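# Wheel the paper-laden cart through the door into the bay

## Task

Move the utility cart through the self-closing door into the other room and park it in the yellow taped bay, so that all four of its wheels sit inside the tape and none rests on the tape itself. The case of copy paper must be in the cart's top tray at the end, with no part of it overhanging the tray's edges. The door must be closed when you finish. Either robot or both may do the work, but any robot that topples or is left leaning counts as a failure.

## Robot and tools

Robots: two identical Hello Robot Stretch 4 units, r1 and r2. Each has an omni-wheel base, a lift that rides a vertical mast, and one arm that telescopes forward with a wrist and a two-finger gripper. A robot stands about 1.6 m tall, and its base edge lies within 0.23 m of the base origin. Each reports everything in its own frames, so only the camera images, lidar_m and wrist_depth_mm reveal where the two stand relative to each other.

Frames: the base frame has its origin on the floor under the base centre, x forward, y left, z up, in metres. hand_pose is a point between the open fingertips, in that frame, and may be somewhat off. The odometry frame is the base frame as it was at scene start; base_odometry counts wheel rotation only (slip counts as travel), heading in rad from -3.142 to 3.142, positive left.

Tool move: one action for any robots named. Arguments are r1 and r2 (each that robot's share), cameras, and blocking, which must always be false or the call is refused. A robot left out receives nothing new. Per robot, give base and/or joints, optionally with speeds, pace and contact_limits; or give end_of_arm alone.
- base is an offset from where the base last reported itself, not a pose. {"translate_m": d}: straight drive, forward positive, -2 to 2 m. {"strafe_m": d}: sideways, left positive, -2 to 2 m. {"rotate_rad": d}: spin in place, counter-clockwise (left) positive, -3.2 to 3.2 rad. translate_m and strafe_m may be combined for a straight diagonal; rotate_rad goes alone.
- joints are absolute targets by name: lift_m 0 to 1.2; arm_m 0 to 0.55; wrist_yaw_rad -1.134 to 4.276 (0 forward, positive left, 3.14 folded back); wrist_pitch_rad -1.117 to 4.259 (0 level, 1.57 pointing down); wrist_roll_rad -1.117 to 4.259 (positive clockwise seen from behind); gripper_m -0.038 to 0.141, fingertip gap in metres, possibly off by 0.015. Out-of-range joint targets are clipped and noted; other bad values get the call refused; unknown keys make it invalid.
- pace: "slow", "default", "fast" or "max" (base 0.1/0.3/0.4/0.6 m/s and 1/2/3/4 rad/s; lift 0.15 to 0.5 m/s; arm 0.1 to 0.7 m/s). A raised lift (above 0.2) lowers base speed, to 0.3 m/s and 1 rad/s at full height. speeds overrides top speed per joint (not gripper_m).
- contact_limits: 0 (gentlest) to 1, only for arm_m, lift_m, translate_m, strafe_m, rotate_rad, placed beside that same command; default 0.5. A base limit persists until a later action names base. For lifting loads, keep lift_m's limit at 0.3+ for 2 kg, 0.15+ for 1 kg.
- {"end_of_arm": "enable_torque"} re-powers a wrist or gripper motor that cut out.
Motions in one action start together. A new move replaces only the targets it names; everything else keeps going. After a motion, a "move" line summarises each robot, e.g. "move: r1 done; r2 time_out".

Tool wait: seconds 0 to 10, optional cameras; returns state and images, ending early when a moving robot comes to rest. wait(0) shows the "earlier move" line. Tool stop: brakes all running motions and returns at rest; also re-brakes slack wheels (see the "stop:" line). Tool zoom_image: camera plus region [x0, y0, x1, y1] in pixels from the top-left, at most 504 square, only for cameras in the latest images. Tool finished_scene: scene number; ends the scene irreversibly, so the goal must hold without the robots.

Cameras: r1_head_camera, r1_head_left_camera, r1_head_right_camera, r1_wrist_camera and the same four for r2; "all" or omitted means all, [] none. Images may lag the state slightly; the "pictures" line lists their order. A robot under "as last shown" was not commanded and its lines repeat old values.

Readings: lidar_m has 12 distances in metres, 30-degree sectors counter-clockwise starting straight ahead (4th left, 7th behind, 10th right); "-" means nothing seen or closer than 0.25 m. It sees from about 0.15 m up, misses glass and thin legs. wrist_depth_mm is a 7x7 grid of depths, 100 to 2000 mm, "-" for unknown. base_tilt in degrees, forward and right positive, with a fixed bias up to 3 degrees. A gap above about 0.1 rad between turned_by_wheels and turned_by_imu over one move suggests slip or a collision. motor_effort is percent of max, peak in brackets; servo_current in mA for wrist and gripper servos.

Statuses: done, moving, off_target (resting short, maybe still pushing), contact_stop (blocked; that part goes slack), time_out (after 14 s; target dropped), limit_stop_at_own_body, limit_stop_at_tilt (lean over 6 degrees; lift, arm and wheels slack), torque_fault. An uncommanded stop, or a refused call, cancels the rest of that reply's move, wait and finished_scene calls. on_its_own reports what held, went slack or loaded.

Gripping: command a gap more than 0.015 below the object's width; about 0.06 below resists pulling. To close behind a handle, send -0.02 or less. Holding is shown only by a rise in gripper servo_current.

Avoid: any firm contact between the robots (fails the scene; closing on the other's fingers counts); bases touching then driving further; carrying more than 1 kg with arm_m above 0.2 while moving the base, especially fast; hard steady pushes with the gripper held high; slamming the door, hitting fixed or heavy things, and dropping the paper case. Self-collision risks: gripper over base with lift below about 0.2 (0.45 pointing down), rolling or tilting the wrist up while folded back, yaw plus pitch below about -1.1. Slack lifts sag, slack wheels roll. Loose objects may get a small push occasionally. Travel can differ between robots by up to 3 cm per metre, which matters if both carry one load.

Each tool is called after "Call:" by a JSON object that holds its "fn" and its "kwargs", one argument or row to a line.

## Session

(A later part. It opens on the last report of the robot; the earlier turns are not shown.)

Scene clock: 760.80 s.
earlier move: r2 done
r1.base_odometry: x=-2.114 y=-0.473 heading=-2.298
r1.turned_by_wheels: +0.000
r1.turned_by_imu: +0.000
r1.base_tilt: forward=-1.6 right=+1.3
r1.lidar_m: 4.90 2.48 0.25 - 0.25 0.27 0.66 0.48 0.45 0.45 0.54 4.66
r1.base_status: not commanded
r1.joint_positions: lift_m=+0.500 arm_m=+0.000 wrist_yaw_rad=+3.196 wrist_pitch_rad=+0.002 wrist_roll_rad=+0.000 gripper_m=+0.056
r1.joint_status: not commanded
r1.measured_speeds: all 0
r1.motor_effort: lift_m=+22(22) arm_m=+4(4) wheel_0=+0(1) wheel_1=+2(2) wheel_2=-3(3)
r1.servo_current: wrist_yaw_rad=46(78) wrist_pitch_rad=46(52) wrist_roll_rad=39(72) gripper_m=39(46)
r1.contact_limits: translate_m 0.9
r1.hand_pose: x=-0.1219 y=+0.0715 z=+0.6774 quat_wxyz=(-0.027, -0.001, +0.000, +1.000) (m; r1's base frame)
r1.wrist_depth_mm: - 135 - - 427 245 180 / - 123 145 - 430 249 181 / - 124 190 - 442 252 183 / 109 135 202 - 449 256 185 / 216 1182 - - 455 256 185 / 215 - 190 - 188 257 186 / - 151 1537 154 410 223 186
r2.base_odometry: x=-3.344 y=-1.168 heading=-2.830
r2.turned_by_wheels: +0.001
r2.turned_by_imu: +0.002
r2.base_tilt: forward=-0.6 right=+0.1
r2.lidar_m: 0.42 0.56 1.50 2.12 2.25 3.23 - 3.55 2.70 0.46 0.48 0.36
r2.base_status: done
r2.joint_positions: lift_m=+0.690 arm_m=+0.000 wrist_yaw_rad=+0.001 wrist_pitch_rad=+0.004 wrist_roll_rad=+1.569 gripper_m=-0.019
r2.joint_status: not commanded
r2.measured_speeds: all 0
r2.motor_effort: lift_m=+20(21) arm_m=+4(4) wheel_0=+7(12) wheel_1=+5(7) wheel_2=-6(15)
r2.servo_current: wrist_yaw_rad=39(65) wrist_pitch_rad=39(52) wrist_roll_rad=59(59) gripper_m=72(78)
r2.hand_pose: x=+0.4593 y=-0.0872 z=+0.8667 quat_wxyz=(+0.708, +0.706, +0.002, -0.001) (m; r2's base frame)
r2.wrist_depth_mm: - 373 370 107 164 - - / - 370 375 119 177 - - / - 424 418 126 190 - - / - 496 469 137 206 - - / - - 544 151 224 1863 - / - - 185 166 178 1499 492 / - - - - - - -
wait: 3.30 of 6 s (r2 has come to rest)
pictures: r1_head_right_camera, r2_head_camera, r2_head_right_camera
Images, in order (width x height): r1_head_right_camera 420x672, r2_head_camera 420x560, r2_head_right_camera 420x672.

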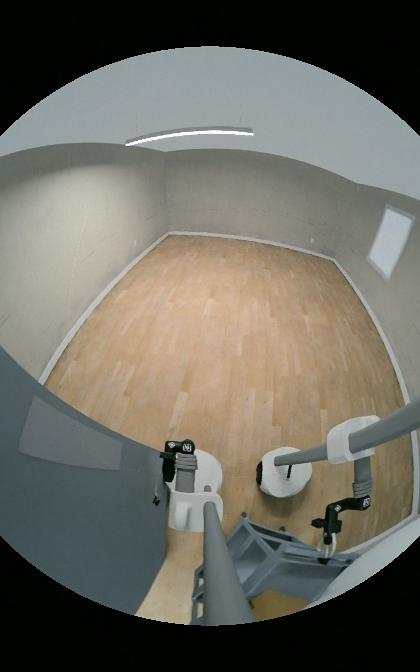

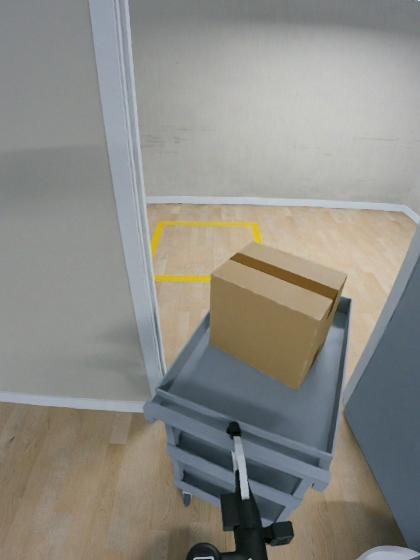

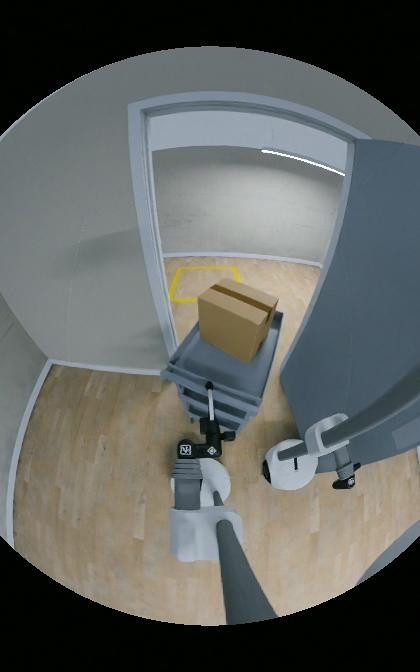

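Call:
{"fn": "move", "kwargs": {
  "blocking": false,
  "r2": {"base":{"translate_m":0.06,"strafe_m":-0.08},"pace":"slow"},
  "cameras": []
}}

Call:
{"fn": "wait", "kwargs": {
  "seconds": 4,
  "cameras": ["r2_head_camera","r2_head_right_camera","r2_head_left_camera"]
}}

Scene clock: 780.50 s.
move: r2 moving
r1: as last shown
r1.turned_by_imu: -0.001
r1.lidar_m: 4.90 2.45 0.25 - 0.25 0.26 0.66 0.47 0.46 0.45 0.54 4.63
r1.motor_effort: lift_m=+22(22) arm_m=+4(5) wheel_0=+0(1) wheel_1=+2(2) wheel_2=-3(3)
r1.servo_current: wrist_yaw_rad=46(59) wrist_pitch_rad=46(52) wrist_roll_rad=46(65) gripper_m=39(46)
r1.contact_limits: translate_m 0.9
r1.wrist_depth_mm: - 135 - - 424 245 180 / - 123 145 - 433 248 181 / - 124 189 - 442 252 183 / 109 136 203 - 452 253 185 / 215 - - - 455 255 186 / 215 - 190 - 187 256 186 / - 151 1537 153 410 224 185
r2.base_odometry: x=-3.354 y=-1.161 heading=-2.830
r2.turned_by_wheels: +0.000
r2.turned_by_imu: +0.003
r2.base_tilt: forward=-0.7 right=+0.1
r2.lidar_m: 0.44 0.53 1.50 2.12 2.24 3.28 - 3.53 2.70 0.44 0.49 0.36
r2.base_status: translate_m moving; strafe_m moving
r2.joint_positions: lift_m=+0.690 arm_m=+0.000 wrist_yaw_rad=+0.003 wrist_pitch_rad=+0.004 wrist_roll_rad=+1.569 gripper_m=-0.019
r2.joint_status: not commanded
r2.measured_speeds: translate_m=+0.030 strafe_m=-0.040 rotate_rad=+0.000 lift_m=+0.000 arm_m=+0.000 wrist_yaw_rad=+0.006 wrist_pitch_rad=+0.000 wrist_roll_rad=+0.000
r2.motor_effort: lift_m=+21(21) arm_m=+4(4) wheel_0=+12(16) wheel_1=-4(6) wheel_2=-8(11)
r2.servo_current: wrist_yaw_rad=39(52) wrist_pitch_rad=39(52) wrist_roll_rad=52(59) gripper_m=78(78)
r2.hand_pose: x=+0.4596 y=-0.0864 z=+0.8667 quat_wxyz=(+0.708, +0.706, +0.003, +0.000) (m; r2's base frame)
r2.wrist_depth_mm: - 370 366 105 162 - - / - 370 373 116 174 - - / - 424 415 123 188 - - / - 500 473 135 204 - - / - - 544 149 223 1863 - / - - 186 164 179 1576 492 / - - - - - - -
pictures: none
No camera images: "cameras" was empty.

Scene clock: 782.27 s.
earlier move: r2 done
r1.base_odometry: x=-2.114 y=-0.473 heading=-2.298
r1.turned_by_wheels: +0.000
r1.turned_by_imu: +0.000
r1.base_tilt: forward=-1.6 right=+1.3
r1.lidar_m: 4.89 2.50 0.25 - 0.25 0.29 0.60 0.45 0.42 0.37 0.47 4.64
r1.base_status: not commanded
r1.joint_positions: lift_m=+0.500 arm_m=+0.000 wrist_yaw_rad=+3.196 wrist_pitch_rad=+0.002 wrist_roll_rad=+0.000 gripper_m=+0.056
r1.joint_status: not commanded
r1.measured_speeds: all 0
r1.motor_effort: lift_m=+22(22) arm_m=+4(5) wheel_0=+1(1) wheel_1=+2(3) wheel_2=-3(3)
r1.servo_current: wrist_yaw_rad=46(72) wrist_pitch_rad=33(52) wrist_roll_rad=46(65) gripper_m=39(46)
r1.contact_limits: translate_m 0.9
r1.hand_pose: x=-0.1219 y=+0.0715 z=+0.6774 quat_wxyz=(-0.027, -0.001, +0.000, +1.000) (m; r1's base frame)
r1.wrist_depth_mm: - 135 - - 427 247 179 / - 123 145 - 433 249 181 / - 124 189 - 439 252 183 / 109 135 203 - 455 255 185 / 216 - - - 455 256 186 / 530 - 192 - 188 258 186 / - 151 189 153 410 224 185
r2.base_odometry: x=-3.425 y=-1.110 heading=-2.830
r2.turned_by_wheels: +0.000
r2.turned_by_imu: +0.001
r2.base_tilt: forward=-0.7 right=+0.1
r2.lidar_m: 0.43 0.50 1.42 2.17 2.32 3.34 - 3.44 0.45 0.37 0.41 0.39
r2.base_status: done
r2.joint_positions: lift_m=+0.690 arm_m=+0.000 wrist_yaw_rad=+0.004 wrist_pitch_rad=+0.004 wrist_roll_rad=+1.569 gripper_m=-0.019
r2.joint_status: not commanded
r2.measured_speeds: all 0
r2.motor_effort: lift_m=+20(21) arm_m=+4(4) wheel_0=+8(17) wheel_1=-3(6) wheel_2=-3(11)
r2.servo_current: wrist_yaw_rad=59(59) wrist_pitch_rad=46(52) wrist_roll_rad=46(59) gripper_m=72(78)
r2.hand_pose: x=+0.4596 y=-0.0862 z=+0.8667 quat_wxyz=(+0.708, +0.706, +0.003, +0.000) (m; r2's base frame)
r2.wrist_depth_mm: - 439 436 117 173 - - / - 373 375 125 182 - - / - 413 415 132 194 - - / - 484 462 143 208 - - / - - 525 154 224 - - / - - 187 168 178 1499 508 / - - - - - - -
wait: 1.77 of 4 s (r2 has come to rest)
pictures: r2_head_camera, r2_head_left_camera, r2_head_right_camera
Images, in order (width x height): r2_head_camera 420x560, r2_head_left_camera 420x672, r2_head_right_camera 420x672.

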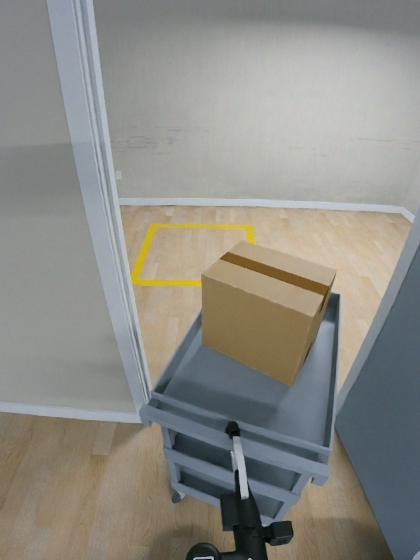

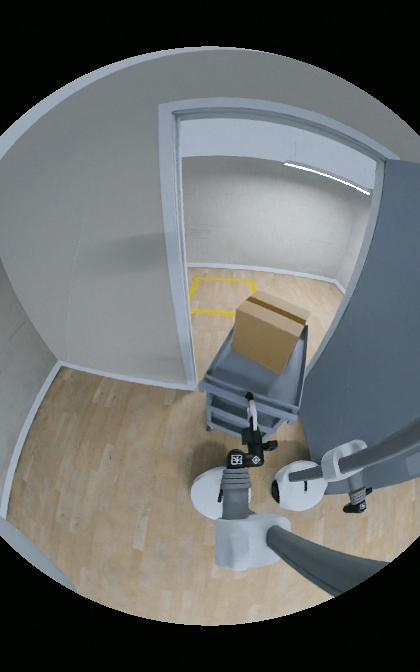

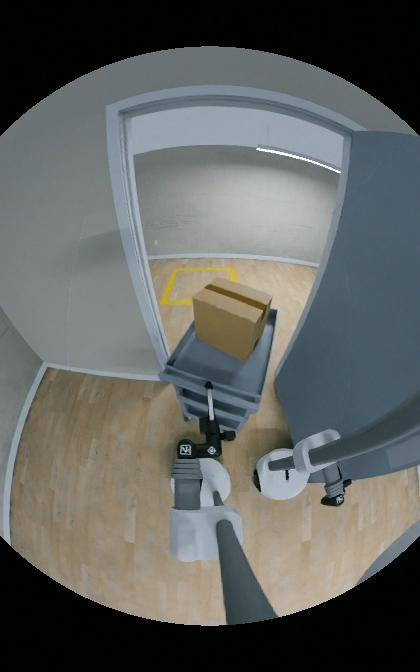

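Call:
{"fn": "move", "kwargs": {
  "blocking": false,
  "r2": {"base":{"translate_m":0.2,"strafe_m":-0.05},"pace":"slow"},
  "cameras": []
}}

Call:
{"fn": "wait", "kwargs": {
  "seconds": 5,
  "cameras": ["r2_head_camera","r2_head_right_camera","r2_head_left_camera"]
}}

Scene clock: 794.07 s.
move: r2 moving
r1: as last shown
r1.turned_by_imu: -0.001
r1.lidar_m: 4.89 2.48 0.25 - 0.25 0.27 0.60 0.45 0.39 0.38 3.05 4.67
r1.motor_effort: lift_m=+22(22) arm_m=+4(4) wheel_0=+0(1) wheel_1=+2(2) wheel_2=-3(3)
r1.servo_current: wrist_yaw_rad=52(59) wrist_pitch_rad=46(46) wrist_roll_rad=39(59) gripper_m=46(46)
r1.contact_limits: translate_m 0.9
r1.wrist_depth_mm: - 135 - - 430 246 179 / - 123 145 - 430 248 182 / - 124 189 - 442 252 183 / 109 135 202 - 449 253 185 / 216 - - - 459 256 185 / 530 - 192 - 188 258 186 / 221 151 1205 153 410 223 185
r2.base_odometry: x=-3.438 y=-1.111 heading=-2.830
r2.turned_by_wheels: +0.000
r2.turned_by_imu: +0.002
r2.base_tilt: forward=-0.7 right=+0.1
r2.lidar_m: 0.42 0.52 1.40 2.17 2.33 3.33 - 3.36 0.38 0.37 0.43 0.37
r2.base_status: translate_m moving; strafe_m moving
r2.joint_positions: lift_m=+0.690 arm_m=+0.000 wrist_yaw_rad=+0.003 wrist_pitch_rad=+0.004 wrist_roll_rad=+1.569 gripper_m=-0.019
r2.joint_status: not commanded
r2.measured_speeds: translate_m=+0.049 strafe_m=-0.012 rotate_rad=+0.001 lift_m=+0.000 arm_m=+0.000 wrist_yaw_rad=-0.017 wrist_pitch_rad=+0.000 wrist_roll_rad=+0.000
r2.motor_effort: lift_m=+20(21) arm_m=+4(4) wheel_0=+12(14) wheel_1=+6(9) wheel_2=-11(11)
r2.servo_current: wrist_yaw_rad=52(59) wrist_pitch_rad=46(46) wrist_roll_rad=52(52) gripper_m=72(78)
r2.hand_pose: x=+0.4596 y=-0.0865 z=+0.8667 quat_wxyz=(+0.708, +0.706, +0.003, +0.000) (m; r2's base frame)
r2.wrist_depth_mm: - 455 449 117 173 - - / - 373 377 124 183 - - / - 418 415 133 196 - - / - 480 462 144 208 - - / - - 521 153 225 - - / - - 186 168 178 1499 508 / - - - - - - -
pictures: none
No camera images: "cameras" was empty.

Scene clock: 796.87 s.
earlier move: r2 done
r1.base_odometry: x=-2.114 y=-0.473 heading=-2.298
r1.turned_by_wheels: +0.000
r1.turned_by_imu: +0.000
r1.base_tilt: forward=-1.6 right=+1.2
r1.lidar_m: 4.89 2.48 0.25 - 0.25 0.28 0.64 0.53 0.34 0.38 3.04 4.64
r1.base_status: not commanded
r1.joint_positions: lift_m=+0.500 arm_m=+0.000 wrist_yaw_rad=+3.196 wrist_pitch_rad=+0.002 wrist_roll_rad=+0.000 gripper_m=+0.056
r1.joint_status: not commanded
r1.measured_speeds: all 0
r1.motor_effort: lift_m=+22(22) arm_m=+4(4) wheel_0=+0(1) wheel_1=+2(2) wheel_2=-3(3)
r1.servo_current: wrist_yaw_rad=52(72) wrist_pitch_rad=46(52) wrist_roll_rad=46(65) gripper_m=39(52)
r1.contact_limits: translate_m 0.9
r1.hand_pose: x=-0.1219 y=+0.0715 z=+0.6774 quat_wxyz=(-0.027, -0.001, +0.000, +1.000) (m; r1's base frame)
r1.wrist_depth_mm: - 135 - - 430 247 180 / - 122 145 - 436 249 181 / - 124 190 - 439 251 183 / 109 135 203 - 449 253 184 / 216 - - - 455 255 186 / 226 750 193 - 187 257 186 / 223 715 178 143 413 223 186
r2.base_odometry: x=-3.630 y=-1.124 heading=-2.830
r2.turned_by_wheels: +0.000
r2.turned_by_imu: -0.001
r2.base_tilt: forward=-0.7 right=+0.1
r2.lidar_m: 0.44 0.78 1.11 2.22 2.36 3.40 - 3.38 0.37 0.36 0.73 0.38
r2.base_status: done
r2.joint_positions: lift_m=+0.690 arm_m=+0.000 wrist_yaw_rad=-0.003 wrist_pitch_rad=+0.004 wrist_roll_rad=+1.569 gripper_m=-0.019
r2.joint_status: not commanded
r2.measured_speeds: all 0
r2.motor_effort: lift_m=+20(21) arm_m=+4(4) wheel_0=+3(14) wheel_1=+4(9) wheel_2=-8(15)
r2.servo_current: wrist_yaw_rad=46(59) wrist_pitch_rad=39(46) wrist_roll_rad=39(59) gripper_m=72(78)
r2.hand_pose: x=+0.4590 y=-0.0882 z=+0.8667 quat_wxyz=(+0.708, +0.706, +0.001, -0.003) (m; r2's base frame)
r2.wrist_depth_mm: - 389 382 112 167 - - / - 373 377 121 177 - - / - 424 418 129 192 - - / - 492 469 141 207 - - / - - 535 153 224 1808 - / - - 185 165 179 1464 492 / - - - - 266 1661 1182
wait: 2.80 of 5 s (r2 has come to rest)
pictures: r2_head_camera, r2_head_left_camera, r2_head_right_camera
Images, in order (width x height): r2_head_camera 420x560, r2_head_left_camera 420x672, r2_head_right_camera 420x672.

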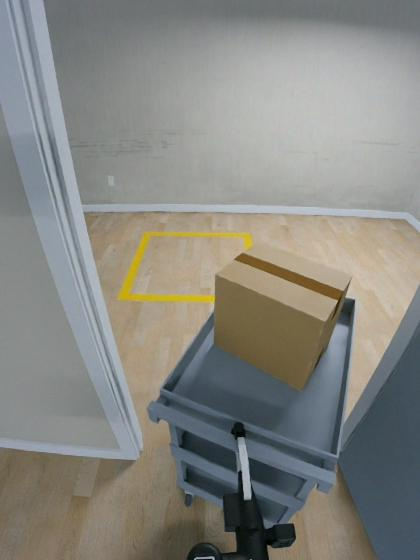

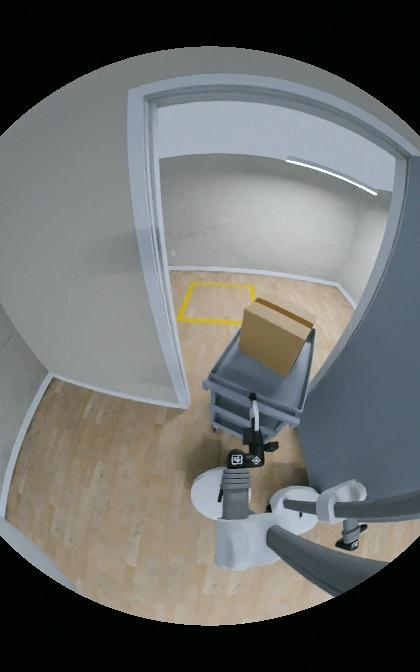

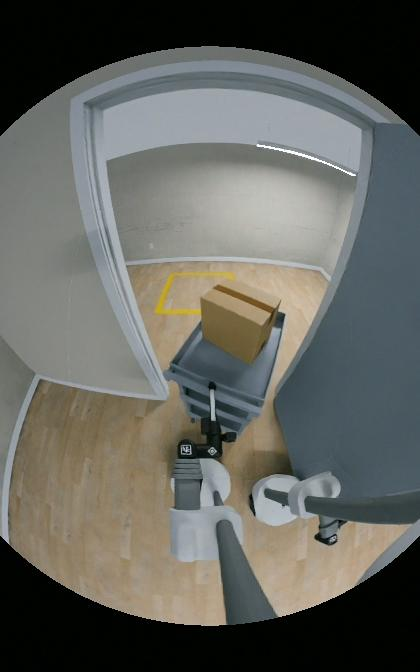

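Call:
{"fn": "move", "kwargs": {
  "blocking": false,
  "r2": {"base":{"translate_m":0.3,"strafe_m":0.0}},
  "cameras": []
}}

Call:
{"fn": "wait", "kwargs": {
  "seconds": 5,
  "cameras": ["r2_head_camera","r2_head_right_camera","r2_head_left_camera"]
}}

Scene clock: 801.87 s.
move: r2 moving
r1: as last shown
r1.base_tilt: forward=-1.6 right=+1.3
r1.lidar_m: 4.91 2.46 0.25 - 0.25 0.27 0.61 0.49 0.38 0.41 3.03 4.66
r1.servo_current: wrist_yaw_rad=72(72) wrist_pitch_rad=46(46) wrist_roll_rad=39(72) gripper_m=39(46)
r1.contact_limits: translate_m 0.9
r1.wrist_depth_mm: - 135 - - 430 246 180 / - 123 145 - 433 249 181 / - 124 190 - 442 252 183 / 109 135 202 - 445 255 184 / 216 741 - - 452 255 186 / 227 820 192 - 189 257 186 / 223 1499 - 143 415 224 186
r2.base_odometry: x=-3.660 y=-1.133 heading=-2.831
r2.turned_by_wheels: +0.000
r2.turned_by_imu: +0.000
r2.base_tilt: forward=-0.7 right=+0.0
r2.lidar_m: 0.43 0.75 1.06 2.21 2.36 3.37 - 3.42 0.37 0.40 0.72 0.38
r2.base_status: translate_m moving; strafe_m moving
r2.joint_positions: lift_m=+0.690 arm_m=+0.000 wrist_yaw_rad=-0.003 wrist_pitch_rad=+0.004 wrist_roll_rad=+1.569 gripper_m=-0.019
r2.joint_status: not commanded
r2.measured_speeds: translate_m=+0.121 strafe_m=+0.002 rotate_rad=-0.006 lift_m=+0.000 arm_m=+0.000 wrist_yaw_rad=+0.000 wrist_pitch_rad=+0.000 wrist_roll_rad=+0.000
r2.motor_effort: lift_m=+21(21) arm_m=+4(4) wheel_0=+7(10) wheel_1=+8(9) wheel_2=-17(19)
r2.servo_current: wrist_yaw_rad=39(59) wrist_pitch_rad=39(46) wrist_roll_rad=39(52) gripper_m=72(78)
r2.hand_pose: x=+0.4590 y=-0.0883 z=+0.8667 quat_wxyz=(+0.708, +0.706, +0.000, -0.003) (m; r2's base frame)
r2.wrist_depth_mm: - 349 362 107 164 - - / - 373 375 118 176 - - / - 424 415 126 190 - - / - 496 473 138 206 - - / - - 544 151 224 1808 - / - - 185 163 178 1499 488 / - - - - 264 1661 1182
pictures: none
No camera images: "cameras" was empty.

Scene clock: 803.83 s.
earlier move: r2 done
r1.base_odometry: x=-2.114 y=-0.473 heading=-2.298
r1.turned_by_wheels: +0.000
r1.turned_by_imu: +0.000
r1.base_tilt: forward=-1.6 right=+1.2
r1.lidar_m: 4.90 2.50 0.25 - 0.25 0.28 0.77 0.50 0.52 2.78 3.06 4.62
r1.base_status: not commanded
r1.joint_positions: lift_m=+0.500 arm_m=+0.000 wrist_yaw_rad=+3.196 wrist_pitch_rad=+0.002 wrist_roll_rad=+0.000 gripper_m=+0.056
r1.joint_status: not commanded
r1.measured_speeds: all 0
r1.motor_effort: lift_m=+22(22) arm_m=+4(4) wheel_0=+0(1) wheel_1=+2(2) wheel_2=-3(3)
r1.servo_current: wrist_yaw_rad=52(72) wrist_pitch_rad=33(46) wrist_roll_rad=59(72) gripper_m=46(52)
r1.contact_limits: translate_m 0.9
r1.hand_pose: x=-0.1219 y=+0.0715 z=+0.6774 quat_wxyz=(-0.027, -0.001, +0.000, +1.000) (m; r1's base frame)
r1.wrist_depth_mm: - 135 - - 427 248 180 / - 123 145 - 436 249 181 / - 124 189 - 442 250 183 / 109 135 202 - 449 254 184 / 216 - - - 459 256 185 / - - 190 - 188 257 186 / 1499 1499 182 137 410 223 186
r2.base_odometry: x=-3.916 y=-1.215 heading=-2.831
r2.turned_by_wheels: +0.000
r2.turned_by_imu: -0.001
r2.base_tilt: forward=-0.6 right=+0.1
r2.lidar_m: 0.45 0.54 0.64 2.19 2.33 3.35 - 0.52 0.49 0.67 0.70 0.34
r2.base_status: done
r2.joint_positions: lift_m=+0.690 arm_m=+0.000 wrist_yaw_rad=-0.003 wrist_pitch_rad=+0.004 wrist_roll_rad=+1.569 gripper_m=-0.019
r2.joint_status: not commanded
r2.measured_speeds: all 0
r2.motor_effort: lift_m=+20(21) arm_m=+4(4) wheel_0=+0(10) wheel_1=+2(9) wheel_2=-4(19)
r2.servo_current: wrist_yaw_rad=39(65) wrist_pitch_rad=46(52) wrist_roll_rad=46(52) gripper_m=78(85)
r2.hand_pose: x=+0.4590 y=-0.0883 z=+0.8667 quat_wxyz=(+0.708, +0.706, +0.000, -0.003) (m; r2's base frame)
r2.wrist_depth_mm: 1576 327 329 - 137 - - / - 373 379 - 151 - - / - 455 442 - 170 - - / - - 530 108 193 564 - / - - - 127 221 1576 508 / - - 185 152 178 1464 469 / - - - - 368 362 375
wait: 1.97 of 5 s (r2 has come to rest)
pictures: r2_head_camera, r2_head_left_camera, r2_head_right_camera
Images, in order (width x height): r2_head_camera 420x560, r2_head_left_camera 420x672, r2_head_right_camera 420x672.

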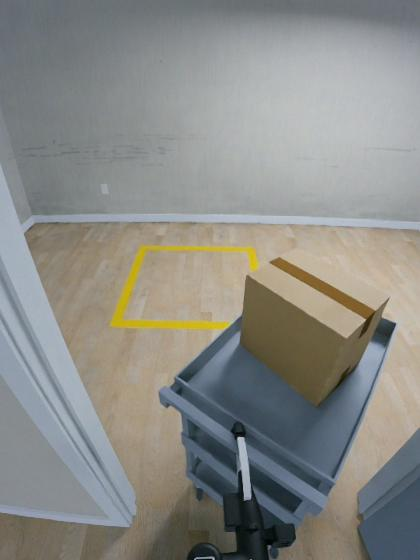

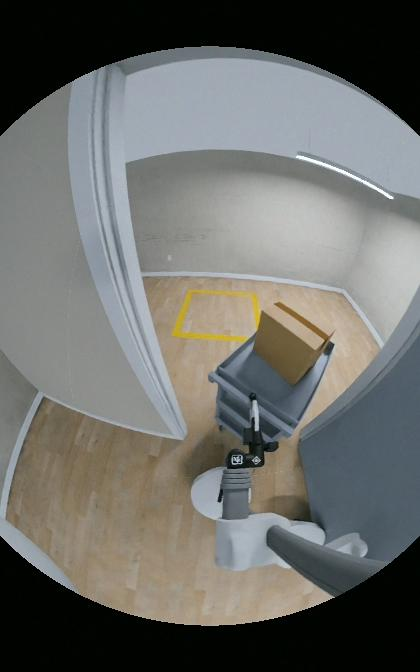

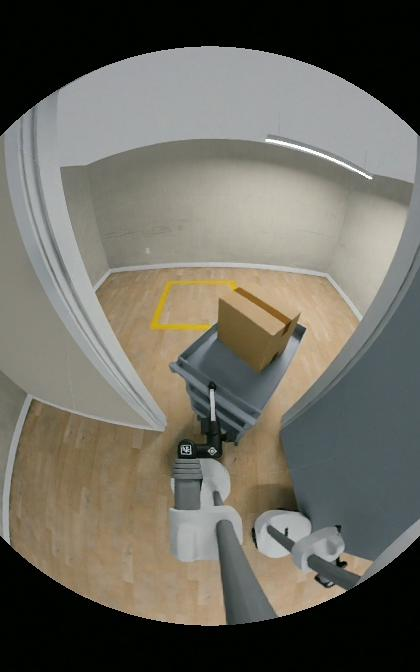

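Call:
{"fn": "move", "kwargs": {
  "blocking": false,
  "r2": {"base":{"translate_m":0.1,"strafe_m":-0.15},"pace":"slow"},
  "cameras": []
}}

Call:
{"fn": "wait", "kwargs": {
  "seconds": 5,
  "cameras": ["r2_head_camera","r2_head_right_camera"]
}}

Scene clock: 812.07 s.
move: r2 moving
r1: as last shown
r1.turned_by_imu: -0.001
r1.base_tilt: forward=-1.6 right=+1.3
r1.lidar_m: 4.91 2.50 0.25 - 0.25 0.27 0.78 0.51 0.53 2.76 3.06 4.65
r1.servo_current: wrist_yaw_rad=65(65) wrist_pitch_rad=46(46) wrist_roll_rad=52(59) gripper_m=39(46)
r1.contact_limits: translate_m 0.9
r1.wrist_depth_mm: - 135 - - 430 247 180 / - 122 145 - 433 249 181 / - 124 189 - 445 253 183 / 109 135 202 - 455 255 185 / 216 - 1576 - 455 256 186 / - - 191 - 188 256 186 / 1537 1160 182 137 413 224 186
r2.base_odometry: x=-3.926 y=-1.208 heading=-2.831
r2.turned_by_wheels: -0.001
r2.turned_by_imu: +0.001
r2.base_tilt: forward=-0.7 right=+0.1
r2.lidar_m: 0.45 0.51 0.65 2.14 2.35 3.37 - 0.53 0.52 0.66 0.68 0.32
r2.base_status: translate_m moving; strafe_m moving
r2.joint_positions: lift_m=+0.690 arm_m=+0.000 wrist_yaw_rad=-0.002 wrist_pitch_rad=+0.004 wrist_roll_rad=+1.569 gripper_m=-0.019
r2.joint_status: not commanded
r2.measured_speeds: translate_m=+0.027 strafe_m=-0.041 rotate_rad=+0.001 lift_m=+0.000 arm_m=+0.000 wrist_yaw_rad=+0.018 wrist_pitch_rad=+0.000 wrist_roll_rad=+0.000
r2.motor_effort: lift_m=+20(21) arm_m=+4(4) wheel_0=+8(12) wheel_1=-6(7) wheel_2=-11(11)
r2.servo_current: wrist_yaw_rad=46(59) wrist_pitch_rad=39(46) wrist_roll_rad=59(65) gripper_m=72(78)
r2.hand_pose: x=+0.4591 y=-0.0881 z=+0.8667 quat_wxyz=(+0.708, +0.706, +0.001, -0.002) (m; r2's base frame)
r2.wrist_depth_mm: 1576 325 327 - 135 - - / - 375 375 - 147 - - / - 455 442 - 165 - - / - - 539 103 188 554 - / - - - 123 220 1537 496 / - - 186 147 178 1499 462 / - - - - 370 370 377
pictures: none
No camera images: "cameras" was empty.

Scene clock: 814.67 s.
earlier move: r2 done
r1.base_odometry: x=-2.114 y=-0.473 heading=-2.298
r1.turned_by_wheels: +0.000
r1.turned_by_imu: +0.000
r1.base_tilt: forward=-1.6 right=+1.3
r1.lidar_m: 4.89 2.49 0.25 - 0.25 0.28 0.62 0.49 0.66 2.77 3.05 4.67
r1.base_status: not commanded
r1.joint_positions: lift_m=+0.500 arm_m=+0.000 wrist_yaw_rad=+3.196 wrist_pitch_rad=+0.002 wrist_roll_rad=+0.000 gripper_m=+0.056
r1.joint_status: not commanded
r1.measured_speeds: all 0
r1.motor_effort: lift_m=+22(22) arm_m=+4(5) wheel_0=+0(1) wheel_1=+2(3) wheel_2=-3(3)
r1.servo_current: wrist_yaw_rad=52(72) wrist_pitch_rad=39(52) wrist_roll_rad=59(72) gripper_m=39(46)
r1.contact_limits: translate_m 0.9
r1.hand_pose: x=-0.1219 y=+0.0715 z=+0.6774 quat_wxyz=(-0.027, -0.001, +0.000, +1.000) (m; r1's base frame)
r1.wrist_depth_mm: - 135 - - 427 246 179 / - 123 145 - 433 249 182 / - 124 189 1366 445 251 184 / 109 135 203 - 449 254 185 / 216 - - 1808 459 256 185 / - 627 192 - 188 257 186 / 1537 603 189 137 410 222 186
r2.base_odometry: x=-4.057 y=-1.103 heading=-2.831
r2.turned_by_wheels: +0.001
r2.turned_by_imu: +0.002
r2.base_tilt: forward=-0.7 right=+0.0
r2.lidar_m: 0.44 0.64 0.56 1.65 2.48 3.62 - 0.50 0.56 0.51 0.54 0.34
r2.base_status: done
r2.joint_positions: lift_m=+0.690 arm_m=+0.000 wrist_yaw_rad=+0.005 wrist_pitch_rad=+0.004 wrist_roll_rad=+1.569 gripper_m=-0.019
r2.joint_status: not commanded
r2.measured_speeds: all 0
r2.motor_effort: lift_m=+20(21) arm_m=+4(4) wheel_0=+8(19) wheel_1=-4(7) wheel_2=-4(11)
r2.servo_current: wrist_yaw_rad=52(72) wrist_pitch_rad=46(52) wrist_roll_rad=46(65) gripper_m=72(78)
r2.hand_pose: x=+0.4597 y=-0.0860 z=+0.8667 quat_wxyz=(+0.708, +0.706, +0.003, +0.000) (m; r2's base frame)
r2.wrist_depth_mm: - 327 330 - 146 - - / - 368 375 - 160 - - / - 433 427 108 176 - - / - - 504 118 196 - - / - - - 138 220 1661 525 / - - 186 159 178 1576 473 / - - - - 359 366 1182
wait: 2.60 of 5 s (r2 has come to rest)
pictures: r2_head_camera, r2_head_right_camera
Images, in order (width x height): r2_head_camera 420x560, r2_head_right_camera 420x672.

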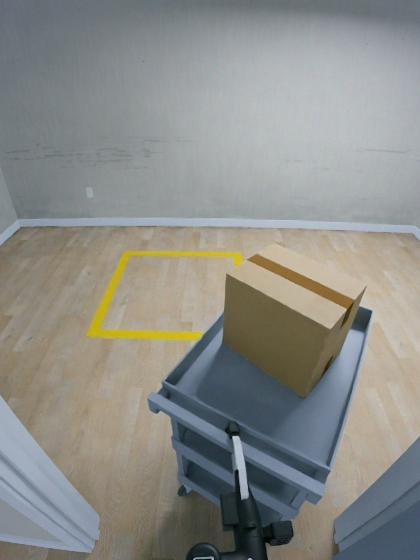

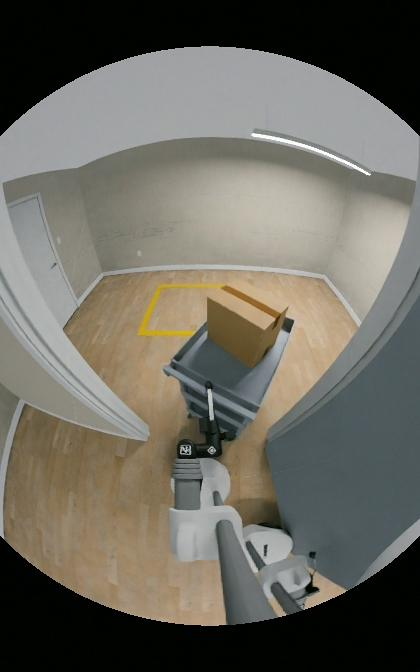

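Call:
{"fn": "move", "kwargs": {
  "blocking": false,
  "r2": {"base":{"translate_m":0.3,"strafe_m":-0.06}},
  "cameras": []
}}

Call:
{"fn": "wait", "kwargs": {
  "seconds": 5,
  "cameras": ["r2_head_camera","r2_head_right_camera"]
}}

Scene clock: 822.23 s.
move: r2 moving
r1: as last shown
r1.lidar_m: 4.90 2.47 0.25 - 0.25 0.26 0.61 0.49 1.52 2.77 3.06 4.66
r1.motor_effort: lift_m=+22(22) arm_m=+4(4) wheel_0=+1(1) wheel_1=+2(2) wheel_2=-3(3)
r1.servo_current: wrist_yaw_rad=52(59) wrist_pitch_rad=46(52) wrist_roll_rad=52(59) gripper_m=39(46)
r1.contact_limits: translate_m 0.9
r1.wrist_depth_mm: - 135 - - 427 247 180 / - 123 145 - 436 250 182 / - 124 190 1336 445 252 185 / 109 135 202 - 449 255 184 / 216 - - 1756 455 256 186 / - 654 193 1756 187 256 186 / 1537 640 1182 143 410 222 186
r2.base_odometry: x=-4.089 y=-1.107 heading=-2.831
r2.turned_by_wheels: +0.000
r2.turned_by_imu: +0.001
r2.base_tilt: forward=-0.7 right=+0.0
r2.lidar_m: 0.43 3.11 0.54 1.51 2.52 3.60 - 0.50 0.58 0.50 0.53 0.35
r2.base_status: translate_m moving; strafe_m moving
r2.joint_positions: lift_m=+0.690 arm_m=+0.000 wrist_yaw_rad=+0.001 wrist_pitch_rad=+0.004 wrist_roll_rad=+1.569 gripper_m=-0.019
r2.joint_status: not commanded
r2.measured_speeds: translate_m=+0.121 strafe_m=-0.025 rotate_rad=-0.002 lift_m=+0.000 arm_m=+0.000 wrist_yaw_rad=-0.034 wrist_pitch_rad=+0.000 wrist_roll_rad=+0.000
r2.motor_effort: lift_m=+20(21) arm_m=+4(4) wheel_0=+11(15) wheel_1=+8(9) wheel_2=-14(15)
r2.servo_current: wrist_yaw_rad=52(59) wrist_pitch_rad=46(52) wrist_roll_rad=39(52) gripper_m=72(78)
r2.hand_pose: x=+0.4594 y=-0.0872 z=+0.8667 quat_wxyz=(+0.708, +0.706, +0.002, -0.001) (m; r2's base frame)
r2.wrist_depth_mm: - 329 330 - 149 - - / - 370 373 103 163 - - / - 433 424 109 179 - - / - - 492 125 198 - - / - - - 141 221 1708 - / - - 186 157 179 1499 477 / - - - - - 1576 1182
pictures: none
No camera images: "cameras" was empty.

Scene clock: 824.20 s.
earlier move: r2 done
r1.base_odometry: x=-2.114 y=-0.473 heading=-2.298
r1.turned_by_wheels: +0.000
r1.turned_by_imu: +0.000
r1.base_tilt: forward=-1.6 right=+1.3
r1.lidar_m: 4.91 2.48 0.25 - 0.25 0.28 0.73 0.71 1.49 2.79 3.02 4.65
r1.base_status: not commanded
r1.joint_positions: lift_m=+0.500 arm_m=+0.000 wrist_yaw_rad=+3.196 wrist_pitch_rad=+0.002 wrist_roll_rad=+0.000 gripper_m=+0.056
r1.joint_status: not commanded
r1.measured_speeds: all 0
r1.motor_effort: lift_m=+22(22) arm_m=+4(4) wheel_0=+0(1) wheel_1=+2(3) wheel_2=-3(3)
r1.servo_current: wrist_yaw_rad=59(65) wrist_pitch_rad=46(52) wrist_roll_rad=52(59) gripper_m=46(46)
r1.contact_limits: translate_m 0.9
r1.hand_pose: x=-0.1219 y=+0.0715 z=+0.6774 quat_wxyz=(-0.027, -0.001, +0.000, +1.000) (m; r1's base frame)
r1.wrist_depth_mm: - 135 - - 427 246 180 / - 122 145 - 436 249 181 / - 124 190 1576 445 251 183 / 109 136 201 - 452 254 185 / 216 - - - 452 256 185 / - - 193 - 188 257 186 / 1499 1078 931 143 413 223 186
r2.base_odometry: x=-4.361 y=-1.138 heading=-2.831
r2.turned_by_wheels: +0.000
r2.turned_by_imu: -0.001
r2.base_tilt: forward=-0.7 right=+0.1
r2.lidar_m: 0.45 3.15 0.52 0.50 2.54 3.66 0.77 0.72 0.46 0.46 2.51 0.33
r2.base_status: done
r2.joint_positions: lift_m=+0.690 arm_m=+0.000 wrist_yaw_rad=-0.003 wrist_pitch_rad=+0.004 wrist_roll_rad=+1.569 gripper_m=-0.019
r2.joint_status: not commanded
r2.measured_speeds: all 0
r2.motor_effort: lift_m=+20(21) arm_m=+4(4) wheel_0=-1(15) wheel_1=+4(9) wheel_2=-6(18)
r2.servo_current: wrist_yaw_rad=39(59) wrist_pitch_rad=46(52) wrist_roll_rad=46(59) gripper_m=72(78)
r2.hand_pose: x=+0.4590 y=-0.0882 z=+0.8667 quat_wxyz=(+0.708, +0.706, +0.001, -0.002) (m; r2's base frame)
r2.wrist_depth_mm: - 332 327 - 135 - - / - 373 377 - 150 - - / - 452 442 - 169 - - / - - 535 107 191 559 - / - - - 126 221 1576 512 / - - 185 150 179 1464 469 / - - - - 368 366 373
wait: 1.97 of 5 s (r2 has come to rest)
pictures: r2_head_camera, r2_head_right_camera
Images, in order (width x height): r2_head_camera 420x560, r2_head_right_camera 420x672.

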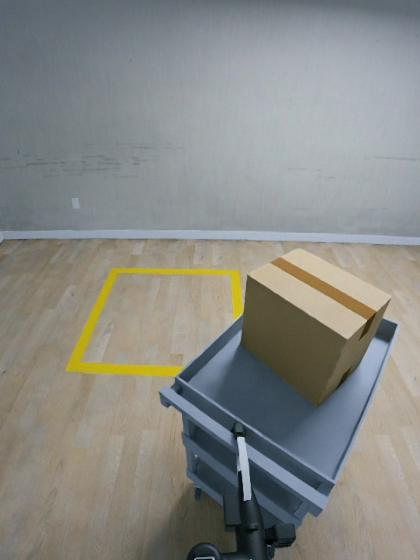

